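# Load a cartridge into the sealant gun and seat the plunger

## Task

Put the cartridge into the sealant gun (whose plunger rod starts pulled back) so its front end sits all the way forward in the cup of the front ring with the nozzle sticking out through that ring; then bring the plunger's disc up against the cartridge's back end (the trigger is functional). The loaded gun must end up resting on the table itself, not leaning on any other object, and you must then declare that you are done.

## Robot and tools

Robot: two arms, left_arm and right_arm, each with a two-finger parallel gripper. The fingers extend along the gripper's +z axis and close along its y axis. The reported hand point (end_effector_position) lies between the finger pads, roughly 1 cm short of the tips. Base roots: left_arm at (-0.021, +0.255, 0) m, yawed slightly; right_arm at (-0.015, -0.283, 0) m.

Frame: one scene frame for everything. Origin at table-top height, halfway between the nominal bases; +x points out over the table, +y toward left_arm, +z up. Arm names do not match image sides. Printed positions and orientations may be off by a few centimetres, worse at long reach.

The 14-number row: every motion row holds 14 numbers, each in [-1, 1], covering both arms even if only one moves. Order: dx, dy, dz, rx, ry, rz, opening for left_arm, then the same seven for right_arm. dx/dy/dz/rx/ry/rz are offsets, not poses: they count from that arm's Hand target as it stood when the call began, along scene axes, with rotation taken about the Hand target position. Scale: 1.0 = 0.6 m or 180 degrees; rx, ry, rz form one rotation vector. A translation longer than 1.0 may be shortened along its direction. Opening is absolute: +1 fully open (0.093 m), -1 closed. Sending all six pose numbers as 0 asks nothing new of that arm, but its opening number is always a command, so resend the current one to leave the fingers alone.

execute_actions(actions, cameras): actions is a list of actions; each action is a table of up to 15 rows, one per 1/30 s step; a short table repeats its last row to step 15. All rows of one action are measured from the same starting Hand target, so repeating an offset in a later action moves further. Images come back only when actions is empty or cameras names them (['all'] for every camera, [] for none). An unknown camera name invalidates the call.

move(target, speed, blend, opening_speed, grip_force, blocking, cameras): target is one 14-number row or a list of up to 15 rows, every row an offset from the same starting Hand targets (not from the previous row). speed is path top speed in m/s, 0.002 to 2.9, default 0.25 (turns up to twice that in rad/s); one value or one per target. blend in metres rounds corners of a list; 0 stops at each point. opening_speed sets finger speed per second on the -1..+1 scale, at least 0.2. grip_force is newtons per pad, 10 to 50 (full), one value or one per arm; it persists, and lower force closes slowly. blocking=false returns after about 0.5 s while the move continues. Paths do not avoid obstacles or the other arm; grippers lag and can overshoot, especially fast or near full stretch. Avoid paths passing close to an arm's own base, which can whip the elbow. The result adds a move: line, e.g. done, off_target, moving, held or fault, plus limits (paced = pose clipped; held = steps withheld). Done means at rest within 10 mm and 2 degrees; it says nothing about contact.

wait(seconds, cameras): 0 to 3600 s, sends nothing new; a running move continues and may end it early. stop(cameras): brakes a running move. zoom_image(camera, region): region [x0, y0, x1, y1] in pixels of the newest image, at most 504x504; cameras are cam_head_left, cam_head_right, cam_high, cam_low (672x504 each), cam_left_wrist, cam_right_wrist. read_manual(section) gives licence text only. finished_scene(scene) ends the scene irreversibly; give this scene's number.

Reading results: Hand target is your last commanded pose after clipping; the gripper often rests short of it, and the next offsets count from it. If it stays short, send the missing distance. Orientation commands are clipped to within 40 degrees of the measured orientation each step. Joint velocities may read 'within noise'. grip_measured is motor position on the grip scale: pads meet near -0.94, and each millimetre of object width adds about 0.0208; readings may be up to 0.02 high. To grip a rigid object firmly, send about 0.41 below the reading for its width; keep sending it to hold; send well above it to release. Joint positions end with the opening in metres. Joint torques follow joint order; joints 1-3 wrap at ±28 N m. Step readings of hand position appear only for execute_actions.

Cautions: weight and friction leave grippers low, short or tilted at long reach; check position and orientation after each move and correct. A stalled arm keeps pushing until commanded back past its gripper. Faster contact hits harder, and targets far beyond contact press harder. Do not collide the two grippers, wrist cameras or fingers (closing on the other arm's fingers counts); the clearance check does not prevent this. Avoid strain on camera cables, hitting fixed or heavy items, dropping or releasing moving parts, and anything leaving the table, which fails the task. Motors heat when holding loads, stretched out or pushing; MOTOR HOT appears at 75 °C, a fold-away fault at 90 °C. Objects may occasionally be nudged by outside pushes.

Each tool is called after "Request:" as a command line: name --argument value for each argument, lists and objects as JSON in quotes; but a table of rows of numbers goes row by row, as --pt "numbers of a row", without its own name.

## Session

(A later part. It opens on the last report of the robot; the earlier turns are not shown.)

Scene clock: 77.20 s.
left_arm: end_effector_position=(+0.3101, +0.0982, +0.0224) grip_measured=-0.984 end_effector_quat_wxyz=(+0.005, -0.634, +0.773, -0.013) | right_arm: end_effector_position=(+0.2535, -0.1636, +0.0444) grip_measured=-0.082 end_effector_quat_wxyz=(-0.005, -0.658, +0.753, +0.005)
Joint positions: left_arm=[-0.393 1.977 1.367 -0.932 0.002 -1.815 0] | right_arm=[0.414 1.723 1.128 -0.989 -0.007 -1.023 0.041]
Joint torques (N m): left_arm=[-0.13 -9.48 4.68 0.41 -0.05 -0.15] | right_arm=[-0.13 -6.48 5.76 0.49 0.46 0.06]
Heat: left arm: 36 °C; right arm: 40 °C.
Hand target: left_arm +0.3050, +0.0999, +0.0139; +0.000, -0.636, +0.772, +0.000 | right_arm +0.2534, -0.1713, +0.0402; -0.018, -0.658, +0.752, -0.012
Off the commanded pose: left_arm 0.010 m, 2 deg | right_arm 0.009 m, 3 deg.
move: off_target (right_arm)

Request:
move --target '[0,0,0,0,0,0,-1, 0.000,0.004,0.003,0.004,0,0,0.3]' --speed 0.04 --opening_speed 0.3 --cameras '["cam_right_wrist","cam_head_left","cam_high"]'

Request:
zoom_image --camera "cam_high" --region '[225, 190, 285, 235]'

Request:
zoom_image --camera "cam_head_left" --region '[380, 260, 440, 305]'

Scene clock: 79.67 s.
left_arm: end_effector_position=(+0.3102, +0.0981, +0.0224) grip_measured=-0.984 end_effector_quat_wxyz=(+0.005, -0.634, +0.773, -0.013) | right_arm: end_effector_position=(+0.2544, -0.1656, +0.0444) grip_measured=+0.299 end_effector_quat_wxyz=(-0.007, -0.658, +0.753, -0.001)
Joint positions: left_arm=[-0.393 1.977 1.367 -0.932 0.002 -1.815 0] | right_arm=[0.414 1.723 1.128 -0.989 0.006 -1.023 0.06]
Joint torques (N m): left_arm=[-0.12 -9.51 4.71 0.41 -0.05 -0.15] | right_arm=[-0.01 -6.8 6.23 0.4 0.18 0.08]
Heat: left arm: 36 °C; right arm: 39 °C.
Hand target: left_arm +0.3050, +0.0999, +0.0139; +0.000, -0.636, +0.772, +0.000 | right_arm +0.2534, -0.1689, +0.0420; -0.014, -0.658, +0.752, -0.008
Off the commanded pose: left_arm 0.010 m, 2 deg | right_arm 0.004 m, 1 deg.
move: done
cam_right_wrist: T_world_to_cam=[[0.99096, -0.13226, -0.02268, -0.27226], [-0.10884, -0.891, 0.44076, -0.10232], [-0.0785, -0.4343, -0.89734, 0.07347]] pos_world=[0.26443, -0.09527, 0.10485]
Images, in order (width x height): cam_head_left 672x504, cam_high 672x504, cam_right_wrist 672x504.

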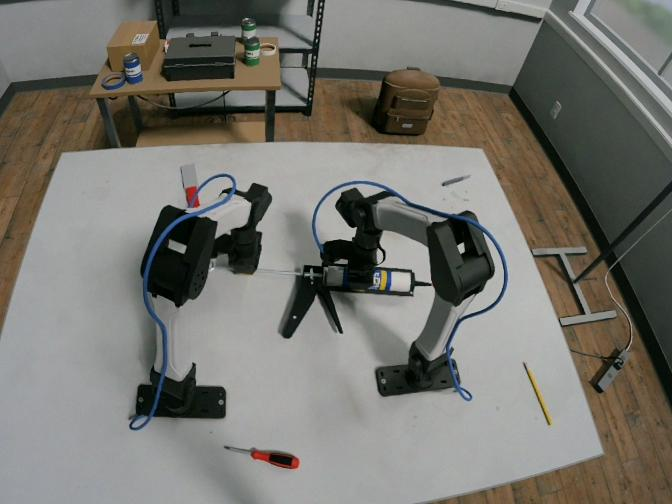

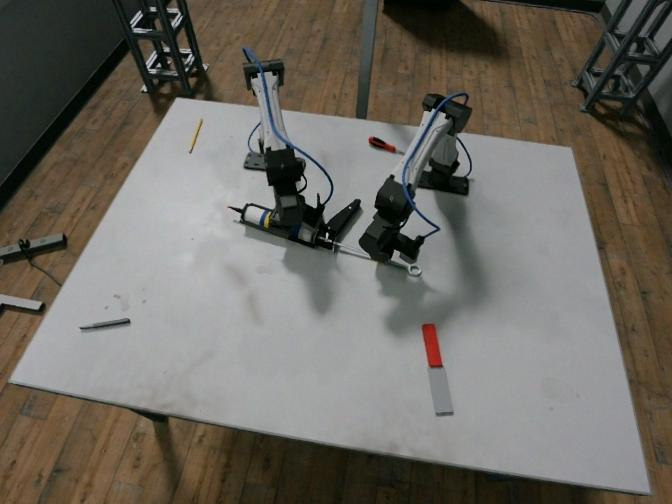

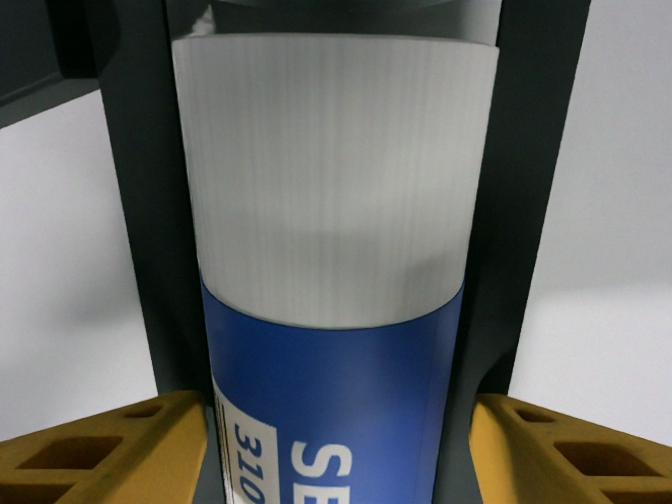

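Scaled by 8.400 from the camera's image (finer frame: 960x720).

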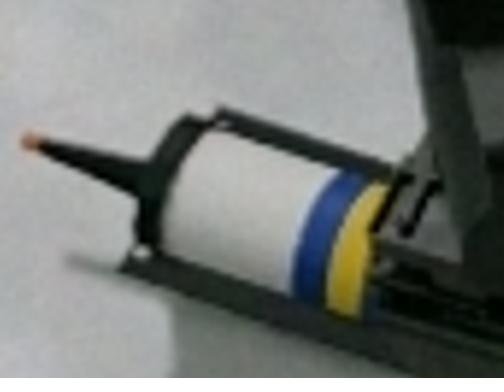

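Scaled by 8.400 from the camera's image (finer frame: 960x720).

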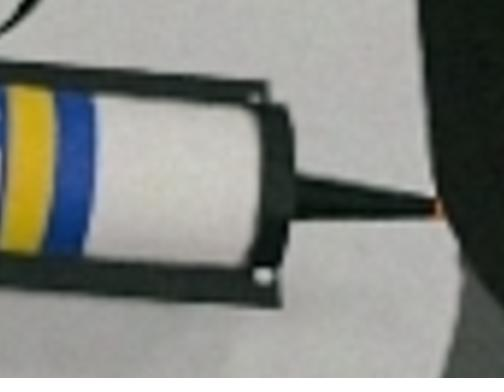

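Request:
move --pt "0 0 0 0 0 0 -1 0.000 0.0 0.05 0 0 0 0.3" --pt "0 0 0 0 0 0 -1 0.000 0.0 0.22 0 0 0 0.3" --speed '[0.08,0.2]' --blend 0.01 --cameras '["cam_right_wrist","cam_high"]'

Request:
zoom_image --camera "cam_high" --region '[225, 180, 345, 270]'

Scene clock: 81.63 s.
left_arm: end_effector_position=(+0.3102, +0.0981, +0.0224) grip_measured=-0.984 end_effector_quat_wxyz=(+0.005, -0.634, +0.773, -0.013) | right_arm: end_effector_position=(+0.2500, -0.1675, +0.1688) grip_measured=+0.299 end_effector_quat_wxyz=(-0.014, -0.658, +0.753, +0.002)
Joint positions: left_arm=[-0.393 1.977 1.367 -0.932 0.002 -1.815 0] | right_arm=[0.414 1.668 1.567 -1.498 0.006 -1.023 0.06]
Joint torques (N m): left_arm=[-0.12 -9.5 4.68 0.41 -0.05 -0.15] | right_arm=[-0.05 -6.06 9.69 0.25 0.15 0.07]
Heat: left arm: 36 °C; right arm: 40 °C.
Hand target: left_arm +0.3050, +0.0999, +0.0139; +0.000, -0.636, +0.772, +0.000 | right_arm +0.2534, -0.1689, +0.1739; -0.014, -0.658, +0.752, -0.007
Off the commanded pose: left_arm 0.010 m, 2 deg | right_arm 0.006 m, 1 deg.
move: done
cam_right_wrist: T_world_to_cam=[[0.99055, -0.13243, -0.03574, -0.26312], [-0.10261, -0.88829, 0.44768, -0.16165], [-0.09104, -0.43978, -0.89348, 0.18546]] pos_world=[0.26093, -0.09687, 0.22867]
Images, in order (width x height): cam_high 672x504, cam_right_wrist 672x504.

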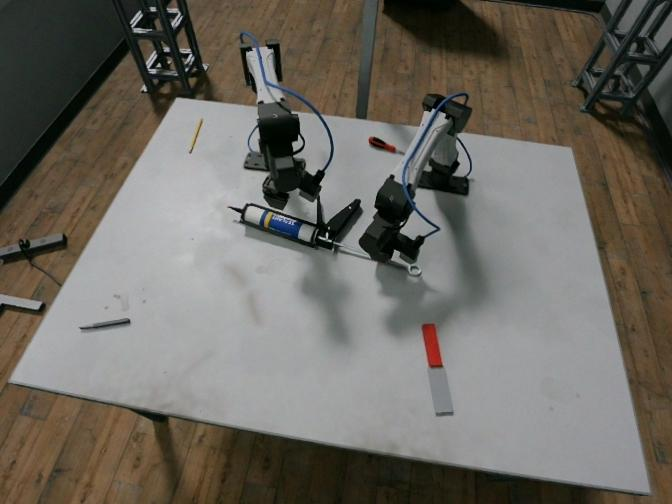

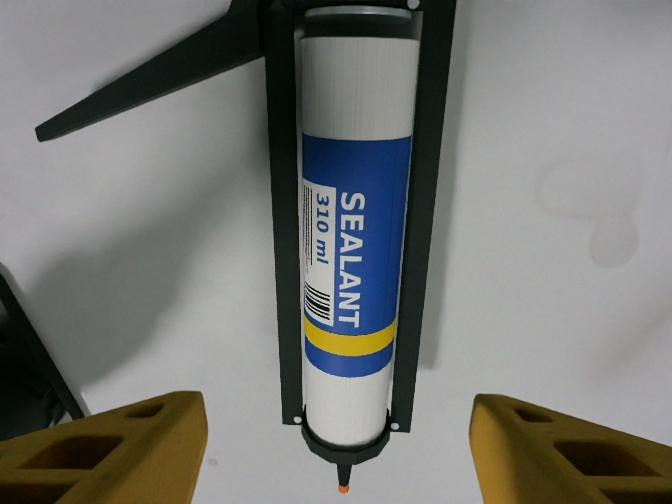

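Scaled by 4.200 from the camera's image (finer frame: 960x720).

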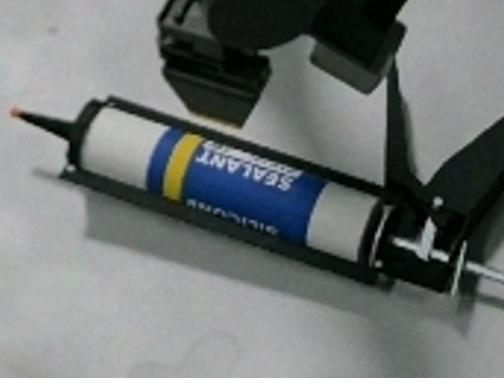

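Request:
zoom_image --camera "cam_right_wrist" --region '[260, 370, 430, 500]'

Request:
zoom_image --camera "cam_right_wrist" --region '[240, 0, 460, 60]'

Scaled by 2.965 from the camera's image (finer frame: 960x720).

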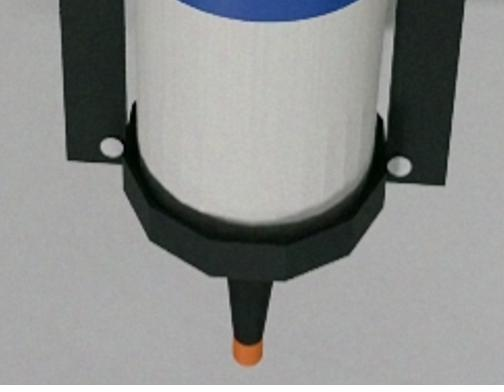

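Scaled by 2.291 from the camera's image (finer frame: 960x720).

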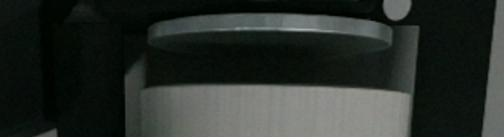

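Request:
move --pt "0 0 0 0 0 0 -0.3 -0.045 0.11 0 0 0 -0.25 0.3" --pt "0 0 0.1 0 0 0 -0.3 -0.089 0.215 -0.0565 0 0 -0.4906 0.3" --speed '[0.15,0.2]' --opening_speed 1.0 --cameras '["cam_right_wrist","cam_left_wrist","cam_high","cam_head_left"]'

Scene clock: 88.97 s.
left_arm: end_effector_position=(+0.3014, +0.1023, +0.0604) grip_measured=-0.302 end_effector_quat_wxyz=(-0.007, -0.634, +0.773, +0.013) | right_arm: end_effector_position=(+0.2038, -0.0431, +0.1481) grip_measured=+0.299 end_effector_quat_wxyz=(-0.002, +0.049, +0.999, +0.006)
Joint positions: left_arm=[-0.393 1.951 1.486 -1.136 0.002 -1.815 0.031] | right_arm=[0.826 1.766 1.597 -1.396 -0.011 0.924 0.06]
Joint torques (N m): left_arm=[-0.13 -12.88 7.97 0.13 -0.04 -0.15] | right_arm=[0.35 -6.41 5.65 0.55 -0.12 0.14]
Motor temperatures (°C): left_arm=[25 37 28 28 25 27 25] | right_arm=[28 34 40 26 25 24 26]
Heat: left arm: 37 °C; right arm: 40 °C.
Hand target: left_arm +0.3051, +0.0999, +0.0740; +0.000, -0.636, +0.772, +0.000 | right_arm +0.1999, -0.0399, +0.1400; -0.015, +0.052, +0.999, +0.005
Off the commanded pose: left_arm 0.014 m, 2 deg | right_arm 0.010 m, 2 deg.
move: off_target (left_arm)
cam_left_wrist: T_world_to_cam=[[0.98204, -0.18376, -0.0427, -0.27458], [-0.14869, -0.89322, 0.42432, 0.147], [-0.11611, -0.41035, -0.90451, 0.21758]] pos_world=[0.31677, 0.17013, 0.1227]
cam_right_wrist: T_world_to_cam=[[-0.09627, -0.99502, -0.0257, -0.01875], [-0.89723, 0.07557, 0.43505, 0.15874], [-0.43094, 0.06494, -0.90004, 0.30953]] pos_world=[0.27401, -0.05075, 0.20905]
Images, in order (width x height): cam_head_left 672x504, cam_high 672x504, cam_left_wrist 672x504, cam_right_wrist 672x504.

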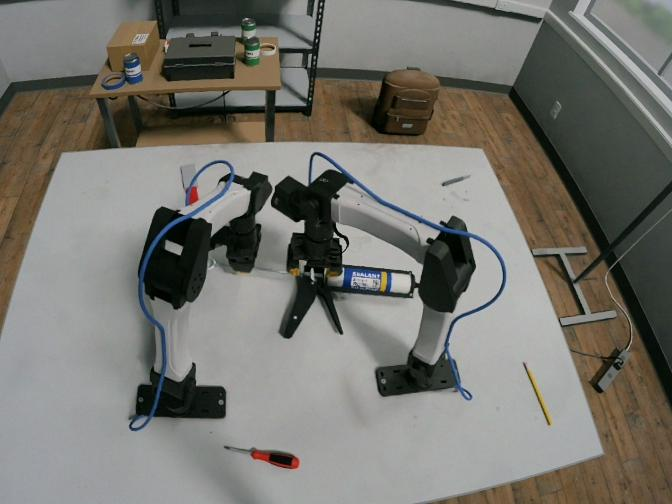

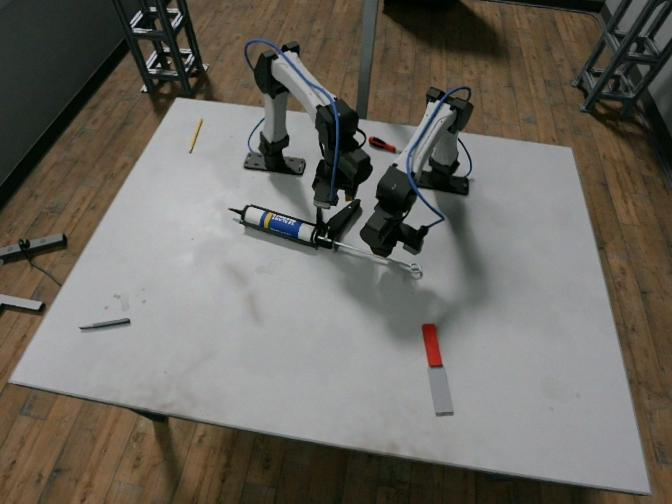

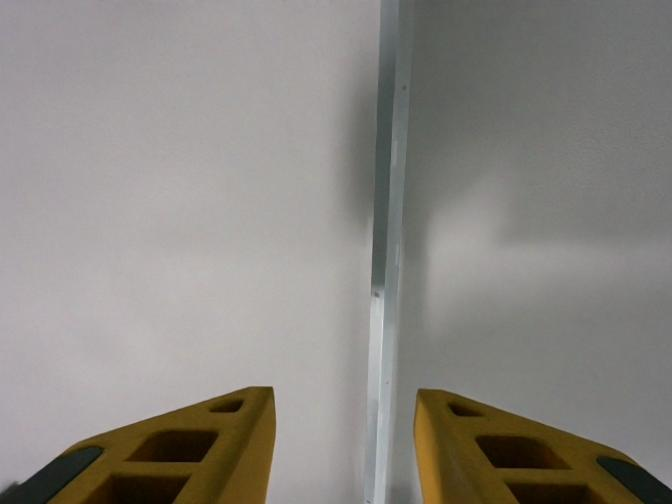

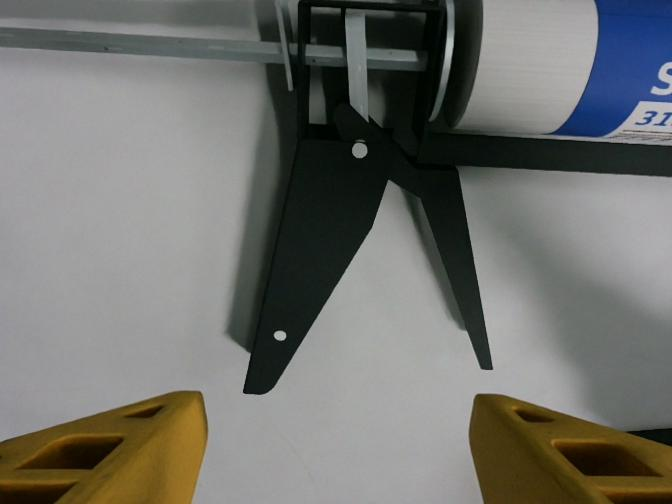

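Request:
move --target '[-0.083,0.1,0.133,0,0,0,-0.3, -0.0103,-0.0215,-0.0967,0,0,0.0058,1.0]' --speed 0.2 --cameras '["cam_right_wrist","cam_high","cam_head_left"]'

Scene clock: 91.13 s.
left_arm: end_effector_position=(+0.2589, +0.1563, +0.1505) grip_measured=-0.302 end_effector_quat_wxyz=(+0.000, -0.638, +0.770, -0.003) | right_arm: end_effector_position=(+0.1949, -0.0527, +0.0800) grip_measured=+1.000 end_effector_quat_wxyz=(-0.014, +0.042, +0.999, -0.008)
Joint positions: left_arm=[-0.289 1.661 1.486 -1.391 0.002 -1.721 0.031] | right_arm=[0.826 1.766 1.325 -1.16 -0.011 0.91 0.093]
Joint torques (N m): left_arm=[0.59 -9.1 5.96 0.21 -0.05 0.03] | right_arm=[-0.65 -9.48 5.63 0.5 -0.13 0.01]
Heat: left arm: 37 °C; right arm: 40 °C.
Hand target: left_arm +0.2553, +0.1600, +0.1538; +0.000, -0.636, +0.772, +0.000 | right_arm +0.1938, -0.0527, +0.0820; -0.015, +0.042, +0.999, +0.005
Off the commanded pose: left_arm 0.006 m, 0 deg | right_arm 0.002 m, 1 deg.
move: done
cam_right_wrist: T_world_to_cam=[[-0.08295, -0.99655, 0.00222, -0.03575], [-0.88756, 0.07489, 0.45457, 0.17769], [-0.45317, 0.03573, -0.89071, 0.24705]] pos_world=[0.2667, -0.05776, 0.13935]
Images, in order (width x height): cam_head_left 672x504, cam_high 672x504, cam_right_wrist 672x504.

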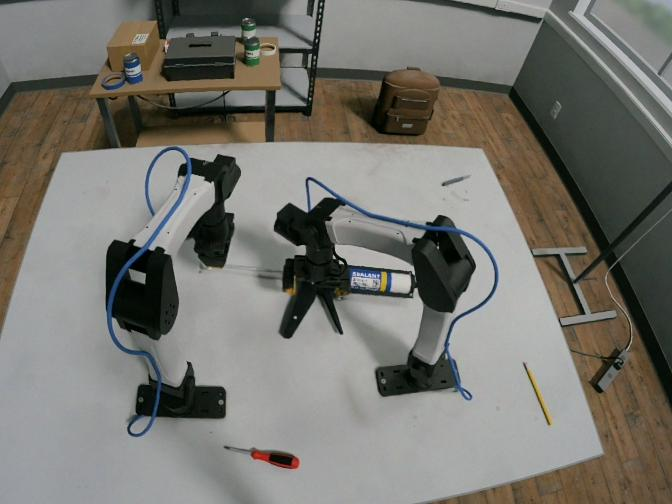

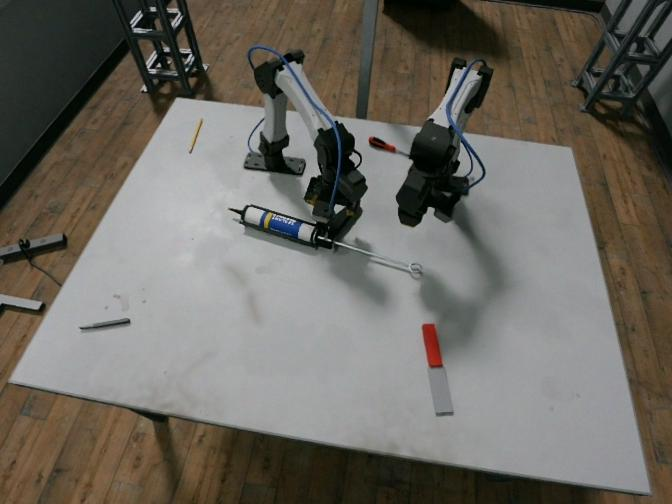

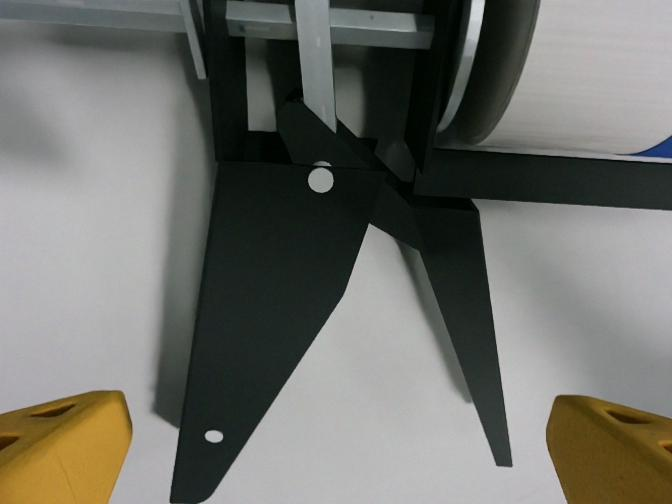

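Request:
move --target '[0,0,0,0,0,0,-0.3, 0.002,-0.003,-0.038,0.003,-0.0092,0.003,1.0]' --speed 0.1 --cameras '["cam_right_wrist","cam_head_left"]'

Scene clock: 92.63 s.
left_arm: end_effector_position=(+0.2588, +0.1563, +0.1505) grip_measured=-0.302 end_effector_quat_wxyz=(+0.000, -0.638, +0.770, -0.002) | right_arm: end_effector_position=(+0.1944, -0.0533, +0.0563) grip_measured=+1.000 end_effector_quat_wxyz=(-0.006, +0.038, +0.999, +0.001)
Joint positions: left_arm=[-0.289 1.661 1.486 -1.391 0.002 -1.721 0.031] | right_arm=[0.826 1.764 1.226 -1.04 -0.011 0.902 0.093]
Joint torques (N m): left_arm=[0.59 -9.18 5.96 0.22 -0.05 0.03] | right_arm=[-0.64 -9.54 5.53 0.53 0.02 0.02]
Heat: left arm: 37 °C; right arm: 40 °C.
Hand target: left_arm +0.2553, +0.1600, +0.1538; +0.000, -0.636, +0.772, +0.000 | right_arm +0.1950, -0.0545, +0.0593; -0.001, +0.038, +0.999, +0.010
Off the commanded pose: left_arm 0.006 m, 0 deg | right_arm 0.003 m, 1 deg.
move: done
cam_right_wrist: T_world_to_cam=[[-0.07444, -0.99709, -0.01619, -0.03707], [-0.89518, 0.05966, 0.44169, 0.18939], [-0.43944, 0.04737, -0.89702, 0.22396]] pos_world=[0.2652, -0.05887, 0.11665]
Images, in order (width x height): cam_head_left 672x504, cam_right_wrist 672x504.

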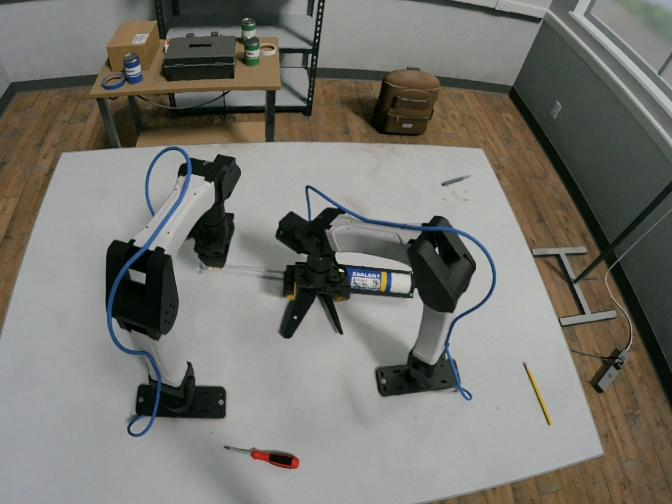

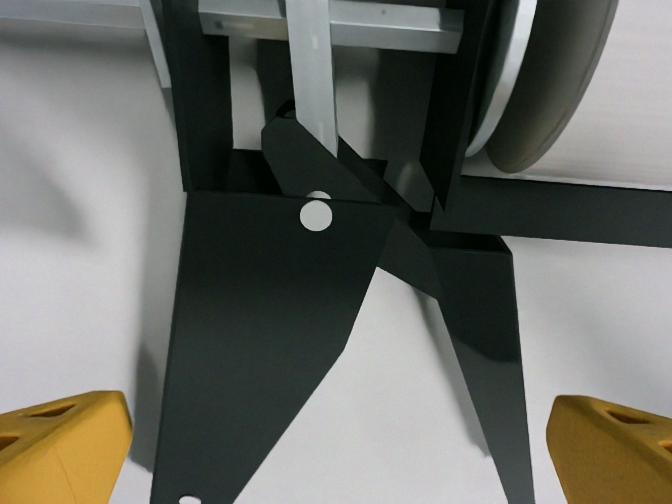

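Request:
move --pt "0 0 0 0 0 0 -0.3 0.0025 -0.003 -0.004 0 0 0 1.0" --pt "0 0 0 0 0 0 -0.3 0.0025 -0.003 -0.0258 0 0 0 1.0" --speed 0.06 --blend 0.003 --cameras '["cam_right_wrist"]'

Scene clock: 96.67 s.
left_arm: end_effector_position=(+0.2588, +0.1563, +0.1505) grip_measured=-0.302 end_effector_quat_wxyz=(+0.000, -0.638, +0.770, -0.002) | right_arm: end_effector_position=(+0.1961, -0.0544, +0.0456) grip_measured=+1.000 end_effector_quat_wxyz=(-0.001, +0.037, +0.999, +0.008)
Joint positions: left_arm=[-0.289 1.661 1.486 -1.391 0.002 -1.721 0.031] | right_arm=[0.82 1.764 1.182 -0.979 -0.012 0.894 0.093]
Joint torques (N m): left_arm=[0.59 -9.2 5.94 0.22 -0.05 0.02] | right_arm=[-0.51 -7.86 5.44 0.6 0.04 -0.02]
Heat: left arm: 36 °C; right arm: 39 °C.
Hand target: left_arm +0.2553, +0.1600, +0.1538; +0.000, -0.636, +0.772, +0.000 | right_arm +0.1964, -0.0563, +0.0437; -0.001, +0.038, +0.999, +0.010
Off the commanded pose: left_arm 0.006 m, 0 deg | right_arm 0.003 m, 0 deg.
move: done; blend cut to 0.0017 m at target 1
cam_right_wrist: T_world_to_cam=[[-0.07307, -0.99689, -0.02953, -0.03777], [-0.89992, 0.05314, 0.4328, 0.19671], [-0.42988, 0.0582, -0.90101, 0.21409]] pos_world=[0.2663, -0.06057, 0.10665]

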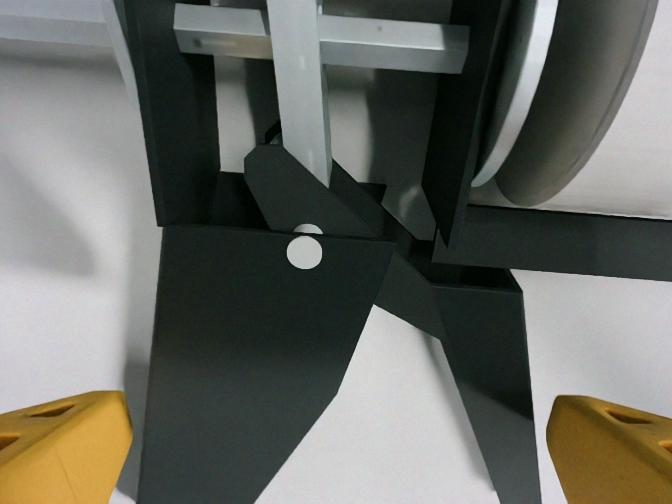

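Request:
move --target '[0,0,0,0,0,0,-0.3, 0,0.0003,-0.0075,0,0,0,1.0]' --speed 0.06

Scene clock: 98.30 s.
left_arm: end_effector_position=(+0.2588, +0.1563, +0.1505) grip_measured=-0.302 end_effector_quat_wxyz=(+0.000, -0.638, +0.770, -0.002) | right_arm: end_effector_position=(+0.1965, -0.0540, +0.0429) grip_measured=+1.000 end_effector_quat_wxyz=(+0.001, +0.037, +0.999, +0.010)
Joint positions: left_arm=[-0.289 1.661 1.486 -1.391 0.002 -1.721 0.031] | right_arm=[0.82 1.764 1.17 -0.961 -0.012 0.894 0.093]
Joint torques (N m): left_arm=[0.58 -9.18 5.96 0.22 -0.05 0.03] | right_arm=[-0.55 -7.34 5.48 0.63 0.04 0.01]
Heat: left arm: 36 °C; right arm: 39 °C.
Hand target: left_arm +0.2553, +0.1600, +0.1538; +0.000, -0.636, +0.772, +0.000 | right_arm +0.1964, -0.0561, +0.0392; -0.001, +0.038, +0.999, +0.010
Off the commanded pose: left_arm 0.006 m, 0 deg | right_arm 0.004 m, 0 deg.
move: done

Good height. Now squeeze the trigger.

Request:
move --target '[0,0,0,0,0,0,-0.3, 0,0,0,0,0,0,0.25]' --opening_speed 0.6 --grip_force '[50,35]' --cameras '["cam_right_wrist"]'

Scene clock: 100.67 s.
left_arm: end_effector_position=(+0.2588, +0.1563, +0.1505) grip_measured=-0.302 end_effector_quat_wxyz=(+0.000, -0.638, +0.770, -0.002) | right_arm: end_effector_position=(+0.1921, -0.0536, +0.0422) grip_measured=+0.255 end_effector_quat_wxyz=(-0.010, +0.039, +0.999, +0.013)
Joint positions: left_arm=[-0.289 1.661 1.486 -1.391 0.002 -1.721 0.031] | right_arm=[0.82 1.764 1.167 -0.968 -0.033 0.898 0.057]
Joint torques (N m): left_arm=[0.58 -9.18 5.96 0.22 -0.05 0.02] | right_arm=[-0.5 -7.42 5.78 0.65 0.21 -0.03]
Heat: left arm: 36 °C; right arm: 39 °C.
Hand target: left_arm +0.2553, +0.1600, +0.1538; +0.000, -0.636, +0.772, +0.000 | right_arm +0.1964, -0.0561, +0.0392; -0.001, +0.038, +0.999, +0.010
Off the commanded pose: left_arm 0.006 m, 0 deg | right_arm 0.006 m, 1 deg.
grip_force (N): 50, 35
move: done
cam_right_wrist: T_world_to_cam=[[-0.07729, -0.99623, -0.03941, -0.03616], [-0.89189, 0.05142, 0.44931, 0.19223], [-0.44559, 0.06988, -0.89251, 0.21262]] pos_world=[0.2634, -0.06077, 0.10197]

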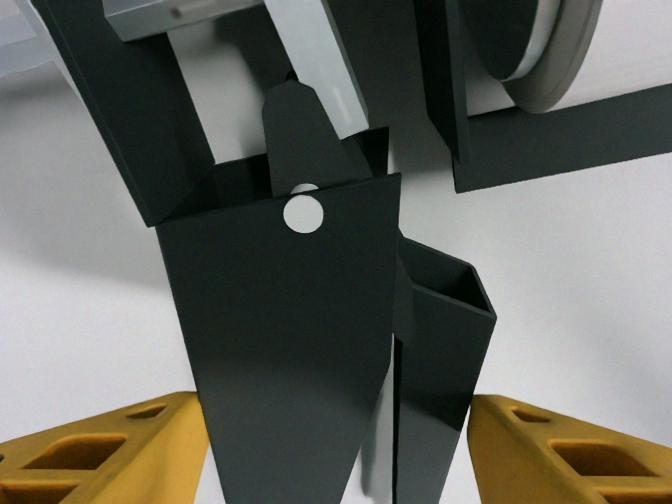

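Request:
move --target '[0,0,0,0,0,0,-0.3, 0,0,0,0,0,0,1.0]' --opening_speed 0.8 --cameras '["cam_right_wrist","cam_high","cam_head_left"]'

Request:
zoom_image --camera "cam_high" --region '[225, 180, 345, 270]'

Scene clock: 102.07 s.
left_arm: end_effector_position=(+0.2588, +0.1563, +0.1505) grip_measured=-0.302 end_effector_quat_wxyz=(+0.000, -0.638, +0.770, -0.002) | right_arm: end_effector_position=(+0.1995, -0.0539, +0.0419) grip_measured=+1.000 end_effector_quat_wxyz=(+0.007, +0.036, +0.999, +0.012)
Joint positions: left_arm=[-0.289 1.661 1.486 -1.391 0.002 -1.721 0.031] | right_arm=[0.816 1.764 1.166 -0.946 -0.005 0.889 0.093]
Joint torques (N m): left_arm=[0.59 -9.18 5.96 0.22 -0.05 0.03] | right_arm=[-0.28 -7.41 6 0.52 -0.04 0.06]
Heat: left arm: 36 °C; right arm: 39 °C.
Hand target: left_arm +0.2553, +0.1600, +0.1538; +0.000, -0.636, +0.772, +0.000 | right_arm +0.1965, -0.0562, +0.0392; -0.001, +0.038, +0.999, +0.010
Off the commanded pose: left_arm 0.006 m, 0 deg | right_arm 0.005 m, 1 deg.
grip_force (N): 50, 35
move: done
cam_right_wrist: T_world_to_cam=[[-0.07113, -0.99672, -0.03846, -0.03715], [-0.90691, 0.04857, 0.41851, 0.20317], [-0.41527, 0.06465, -0.9074, 0.20994]] pos_world=[0.2688, -0.06047, 0.10404]
Images, in order (width x height): cam_head_left 672x504, cam_high 672x504, cam_right_wrist 672x504.

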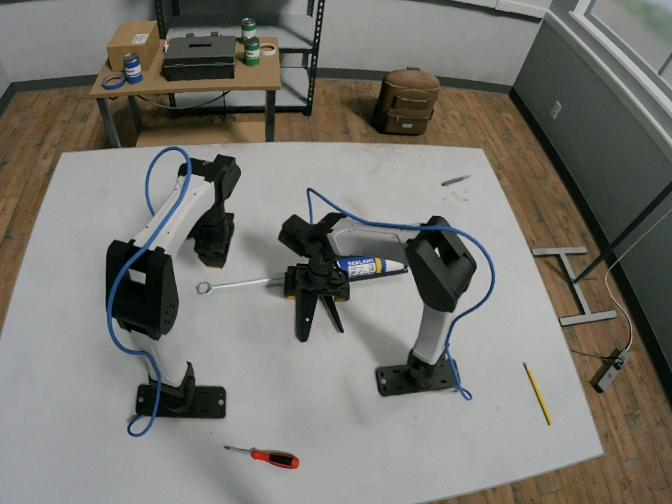

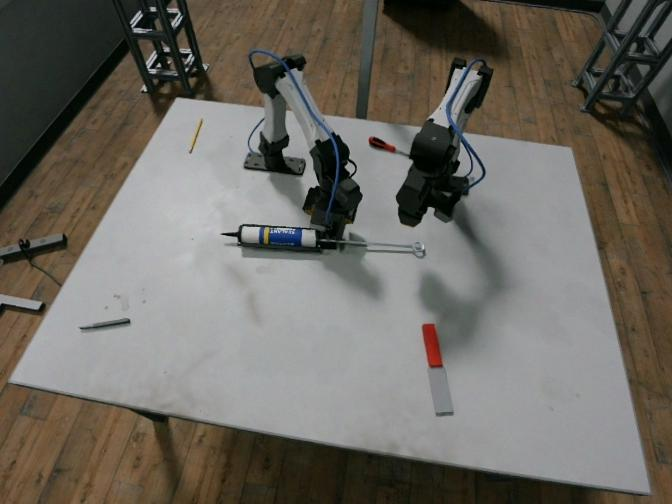

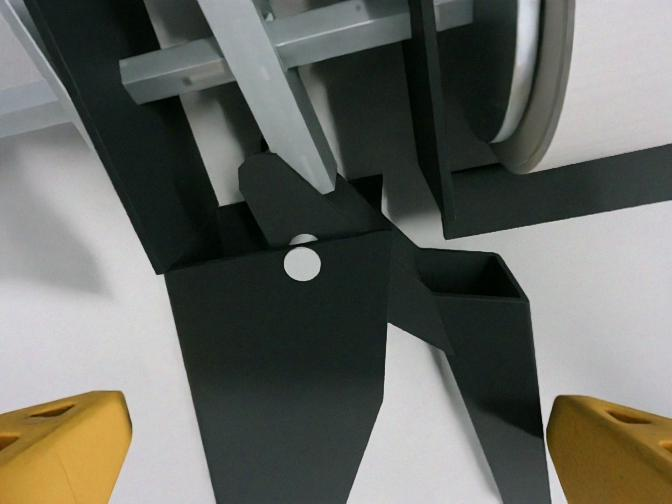

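Scaled by 4.200 from the camera's image (finer frame: 960x720).

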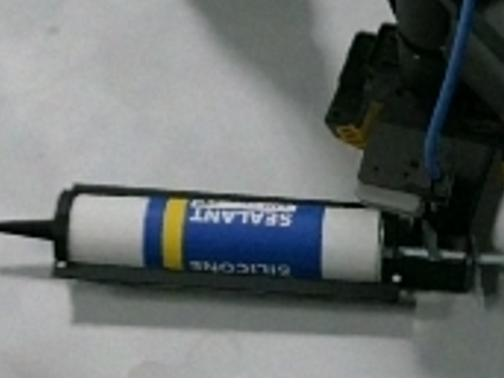

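Request:
zoom_image --camera "cam_right_wrist" --region '[400, 0, 672, 250]'

Scaled by 1.853 from the camera's image (finer frame: 960x720).

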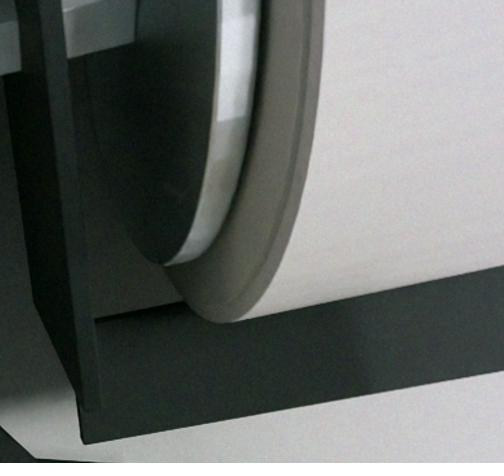

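Request:
move --target '[0,0,0,0,0,0,-0.3, 0,0.003,0.085,0,0,0,1.0]' --speed 0.1 --cameras '["cam_right_wrist","cam_high"]'

Request:
zoom_image --camera "cam_right_wrist" --region '[360, 0, 672, 250]'

Scene clock: 103.80 s.
left_arm: end_effector_position=(+0.2588, +0.1563, +0.1505) grip_measured=-0.302 end_effector_quat_wxyz=(+0.000, -0.638, +0.770, -0.002) | right_arm: end_effector_position=(+0.1946, -0.0592, +0.0790) grip_measured=+1.000 end_effector_quat_wxyz=(-0.007, +0.037, +0.999, -0.004)
Joint positions: left_arm=[-0.289 1.661 1.486 -1.391 0.002 -1.721 0.031] | right_arm=[0.816 1.734 1.284 -1.135 -0.005 0.889 0.093]
Joint torques (N m): left_arm=[0.59 -9.2 5.94 0.22 -0.05 0.03] | right_arm=[-0.1 -8.87 9.35 0.3 -0.03 0.04]
Heat: left arm: 36 °C; right arm: 39 °C.
Hand target: left_arm +0.2553, +0.1600, +0.1538; +0.000, -0.636, +0.772, +0.000 | right_arm +0.1965, -0.0544, +0.0902; -0.001, +0.038, +0.999, +0.010
Off the commanded pose: left_arm 0.006 m, 0 deg | right_arm 0.012 m, 2 deg.
grip_force (N): 50, 35
move: off_target (right_arm)
cam_right_wrist: T_world_to_cam=[[-0.07175, -0.9974, -0.00654, -0.04384], [-0.89476, 0.06146, 0.4423, 0.17985], [-0.44075, 0.03759, -0.89684, 0.24439]] pos_world=[0.26549, -0.06397, 0.13935]
Images, in order (width x height): cam_high 672x504, cam_right_wrist 672x504.

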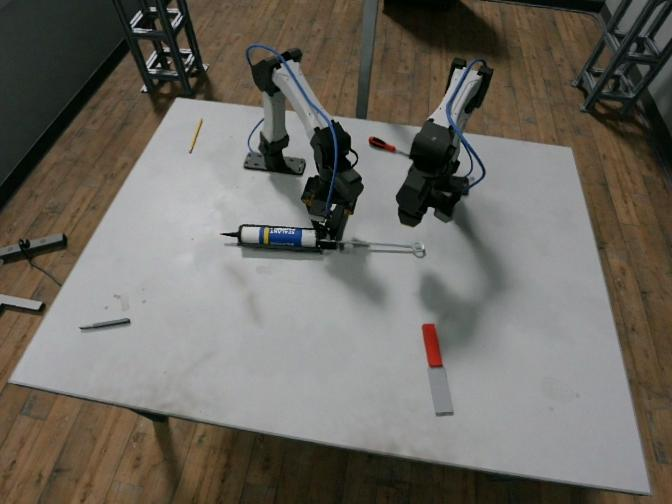

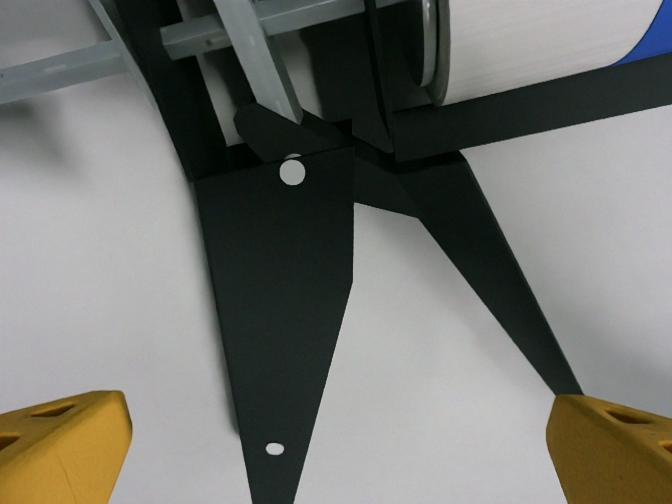

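Scaled by 1.615 from the camera's image (finer frame: 960x720).

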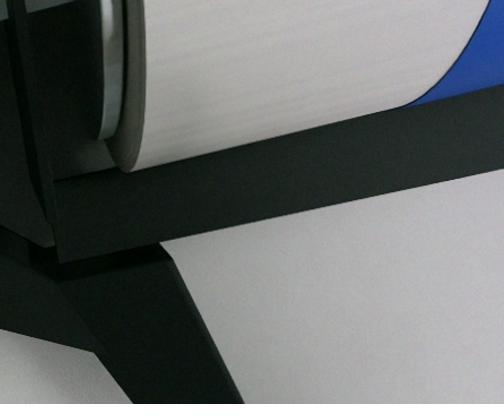

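Request:
move --pt "0 0 0 0 0 0 -0.3 0.006 -0.02 -0.01 0 0 0.08 1.0" --pt "0 0 0 0 0 0 -0.3 0.0082 -0.024 -0.0515 0 0 0.095 1.0" --speed 0.12 --blend 0.01 --cameras '["cam_right_wrist","cam_head_left"]'

Request:
zoom_image --camera "cam_right_wrist" --region '[360, 0, 672, 250]'

Scene clock: 106.30 s.
left_arm: end_effector_position=(+0.2588, +0.1563, +0.1505) grip_measured=-0.302 end_effector_quat_wxyz=(+0.000, -0.638, +0.770, -0.002) | right_arm: end_effector_position=(+0.2025, -0.0679, +0.0620) grip_measured=+1.000 end_effector_quat_wxyz=(+0.001, -0.111, +0.994, +0.004)
Joint positions: left_arm=[-0.289 1.661 1.486 -1.391 0.002 -1.721 0.031] | right_arm=[0.778 1.728 1.207 -1.043 -0.005 0.555 0.093]
Joint torques (N m): left_arm=[0.59 -9.2 5.94 0.22 -0.05 0.03] | right_arm=[-0.61 -7.47 5.65 0.64 -0.08 0.02]
Heat: left arm: 36 °C; right arm: 39 °C.
Hand target: left_arm +0.2553, +0.1600, +0.1538; +0.000, -0.636, +0.772, +0.000 | right_arm +0.2014, -0.0688, +0.0593; -0.003, -0.111, +0.994, +0.010
Off the commanded pose: left_arm 0.006 m, 0 deg | right_arm 0.003 m, 1 deg.
grip_force (N): 50, 35
move: done
cam_right_wrist: T_world_to_cam=[[0.22185, -0.97481, -0.02277, -0.10897], [-0.87944, -0.21012, 0.42713, 0.1744], [-0.42116, -0.07473, -0.9039, 0.22183]] pos_world=[0.27097, -0.053, 0.12354]
Images, in order (width x height): cam_head_left 672x504, cam_right_wrist 672x504.

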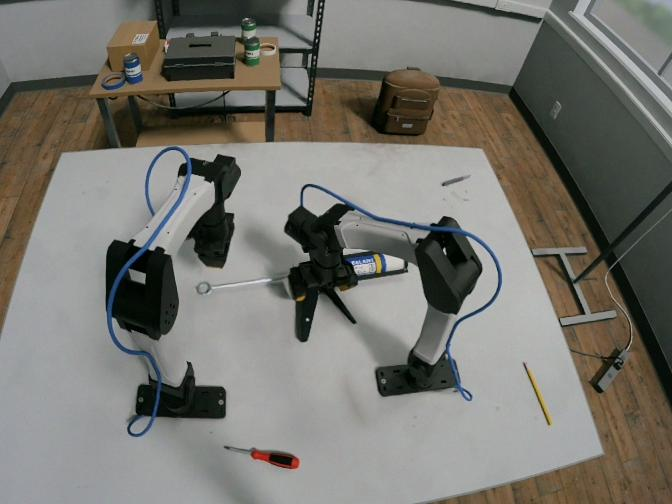

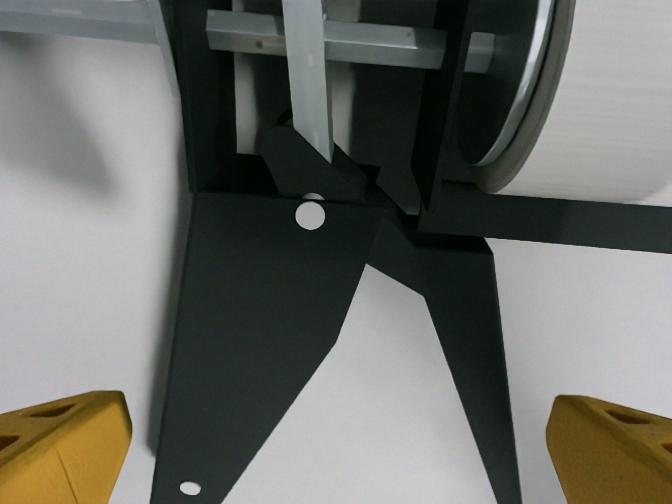

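Scaled by 1.615 from the camera's image (finer frame: 960x720).

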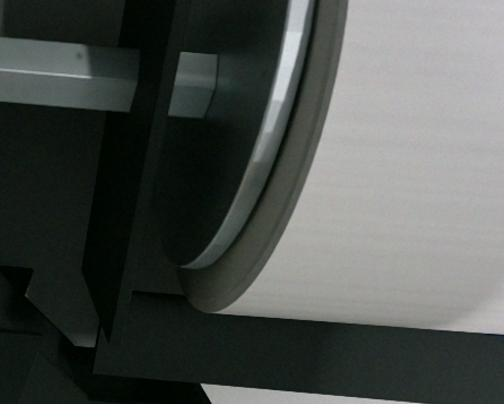

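Request:
move --pt "0 0 0 0 0 0 -0.3 0 0 -0.036 0 0 0 1.0" --pt "0 0 0 0 0 0 -0.3 0 0 -0.036 0 0 0 0.3" --speed 0.08 --opening_speed 0.6 --grip_force '[50,35]' --cameras '["cam_right_wrist"]'

Request:
zoom_image --camera "cam_right_wrist" --region '[360, 0, 672, 250]'

Scene clock: 109.40 s.
left_arm: end_effector_position=(+0.2588, +0.1563, +0.1505) grip_measured=-0.302 end_effector_quat_wxyz=(+0.000, -0.638, +0.770, -0.002) | right_arm: end_effector_position=(+0.2045, -0.0627, +0.0462) grip_measured=+0.302 end_effector_quat_wxyz=(+0.010, -0.112, +0.993, +0.020)
Joint positions: left_arm=[-0.289 1.661 1.486 -1.391 0.002 -1.721 0.031] | right_arm=[0.778 1.736 1.15 -0.944 -0.019 0.553 0.06]
Joint torques (N m): left_arm=[0.59 -9.2 5.96 0.22 -0.05 0.02] | right_arm=[-0.75 -5.91 5.64 0.54 0.05 0]
Heat: left arm: 36 °C; right arm: 39 °C.
Hand target: left_arm +0.2553, +0.1600, +0.1538; +0.000, -0.636, +0.772, +0.000 | right_arm +0.2014, -0.0688, +0.0377; -0.003, -0.111, +0.994, +0.010
Off the commanded pose: left_arm 0.006 m, 0 deg | right_arm 0.011 m, 2 deg.
grip_force (N): 50, 35
move: off_target (right_arm)
cam_right_wrist: T_world_to_cam=[[0.22528, -0.97292, -0.05177, -0.104], [-0.88465, -0.22653, 0.40753, 0.18495], [-0.40822, -0.04601, -0.91173, 0.20828]] pos_world=[0.27207, -0.0497, 0.10914]

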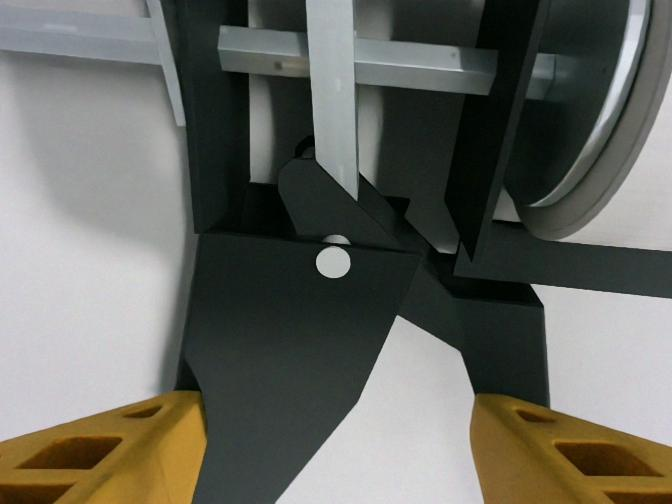

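Scaled by 1.615 from the camera's image (finer frame: 960x720).

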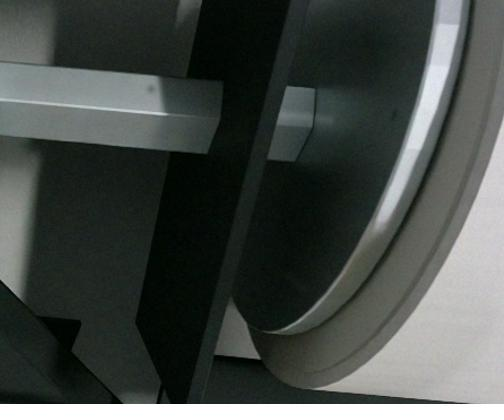

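Request:
move --target '[0,0,0,0,0,0,-0.3, 0,0,0.016,0,0,0,1.0]' --speed 0.1 --opening_speed 2.0 --cameras '["cam_right_wrist"]'

Scene clock: 110.30 s.
left_arm: end_effector_position=(+0.2588, +0.1563, +0.1505) grip_measured=-0.302 end_effector_quat_wxyz=(+0.000, -0.638, +0.770, -0.002) | right_arm: end_effector_position=(+0.2034, -0.0732, +0.0468) grip_measured=+1.000 end_effector_quat_wxyz=(+0.003, -0.107, +0.994, +0.002)
Joint positions: left_arm=[-0.289 1.661 1.486 -1.391 0.002 -1.721 0.031] | right_arm=[0.766 1.735 1.152 -0.981 0 0.553 0.093]
Joint torques (N m): left_arm=[0.59 -9.2 5.94 0.22 -0.05 0.02] | right_arm=[0.31 -6.74 7.54 0.51 -0.12 -0.01]
Heat: left arm: 36 °C; right arm: 39 °C.
Hand target: left_arm +0.2553, +0.1600, +0.1538; +0.000, -0.636, +0.772, +0.000 | right_arm +0.2013, -0.0688, +0.0473; -0.003, -0.111, +0.994, +0.009
Off the commanded pose: left_arm 0.006 m, 0 deg | right_arm 0.005 m, 1 deg.
grip_force (N): 50, 35
move: done
cam_right_wrist: T_world_to_cam=[[0.21332, -0.97682, -0.01803, -0.11325], [-0.88273, -0.20061, 0.4249, 0.18207], [-0.41867, -0.07473, -0.90506, 0.20755]] pos_world=[0.27177, -0.05859, 0.10844]

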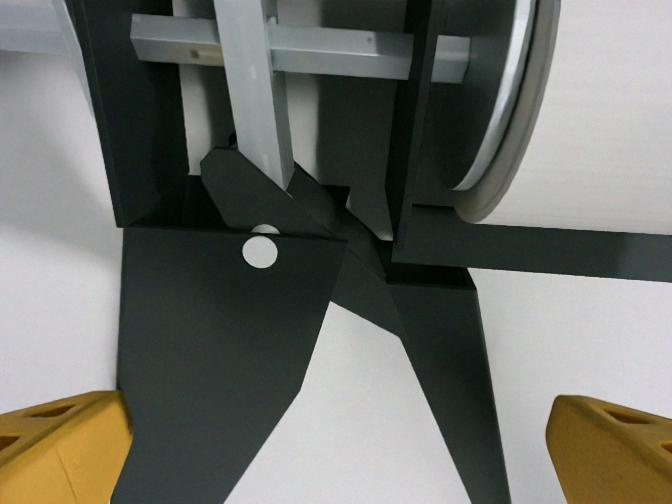

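Request:
move --target '[0,0,0,0,0,0,-0.3, 0,0.004,0.04,0,0,0,1.0]' --speed 0.1 --cameras '["cam_right_wrist"]'

Scene clock: 111.73 s.
left_arm: end_effector_position=(+0.2588, +0.1563, +0.1505) grip_measured=-0.302 end_effector_quat_wxyz=(+0.000, -0.638, +0.770, -0.002) | right_arm: end_effector_position=(+0.2009, -0.0739, +0.0602) grip_measured=+1.000 end_effector_quat_wxyz=(-0.008, -0.108, +0.994, -0.006)
Joint positions: left_arm=[-0.289 1.661 1.486 -1.391 0.002 -1.721 0.031] | right_arm=[0.77 1.735 1.208 -1.064 -0.001 0.553 0.093]
Joint torques (N m): left_arm=[0.59 -9.2 5.94 0.22 -0.05 0.03] | right_arm=[0.65 -8.92 9.46 0.31 -0.15 0.08]
Heat: left arm: 36 °C; right arm: 39 °C.
Hand target: left_arm +0.2553, +0.1600, +0.1538; +0.000, -0.636, +0.772, +0.000 | right_arm +0.2014, -0.0663, +0.0713; -0.003, -0.111, +0.994, +0.010
Off the commanded pose: left_arm 0.006 m, 0 deg | right_arm 0.013 m, 2 deg.
grip_force (N): 50, 35
move: off_target (right_arm)
cam_right_wrist: T_world_to_cam=[[0.21641, -0.97629, -0.00428, -0.11464], [-0.87321, -0.19551, 0.4464, 0.1712], [-0.43666, -0.09287, -0.89482, 0.22023]] pos_world=[0.27047, -0.058, 0.12015]

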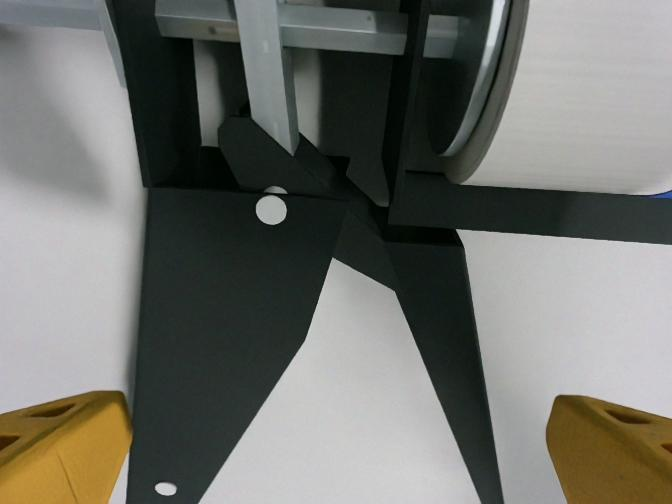

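Request:
move --target '[0,0,0,0,0,0,-0.3, 0.0073,-0.0003,-0.0255,0,0,0,1.0]' --speed 0.1 --cameras '["cam_right_wrist"]'

Scene clock: 112.90 s.
left_arm: end_effector_position=(+0.2588, +0.1563, +0.1505) grip_measured=-0.302 end_effector_quat_wxyz=(+0.000, -0.638, +0.770, -0.002) | right_arm: end_effector_position=(+0.2064, -0.0686, +0.0601) grip_measured=+1.000 end_effector_quat_wxyz=(+0.004, -0.109, +0.994, +0.004)
Joint positions: left_arm=[-0.289 1.661 1.486 -1.391 0.002 -1.721 0.031] | right_arm=[0.77 1.735 1.208 -1.033 -0.001 0.55 0.093]
Joint torques (N m): left_arm=[0.59 -9.2 5.96 0.22 -0.05 0.02] | right_arm=[-0.4 -6.34 6.71 0.64 -0.11 -0.04]
Heat: left arm: 35 °C; right arm: 39 °C.
Hand target: left_arm +0.2553, +0.1600, +0.1538; +0.000, -0.636, +0.772, +0.000 | right_arm +0.2057, -0.0665, +0.0560; -0.003, -0.111, +0.994, +0.010
Off the commanded pose: left_arm 0.006 m, 0 deg | right_arm 0.005 m, 1 deg.
grip_force (N): 50, 35
move: done
cam_right_wrist: T_world_to_cam=[[0.21893, -0.97552, -0.02069, -0.11016], [-0.88249, -0.20701, 0.42233, 0.17961], [-0.41627, -0.0742, -0.90621, 0.22089]] pos_world=[0.27457, -0.0539, 0.12204]

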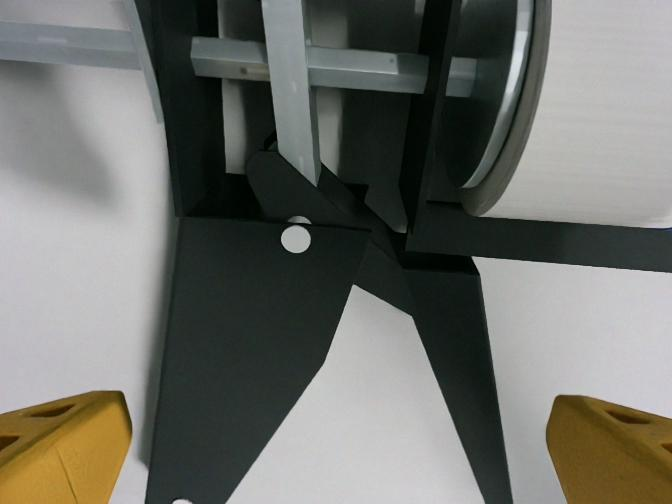

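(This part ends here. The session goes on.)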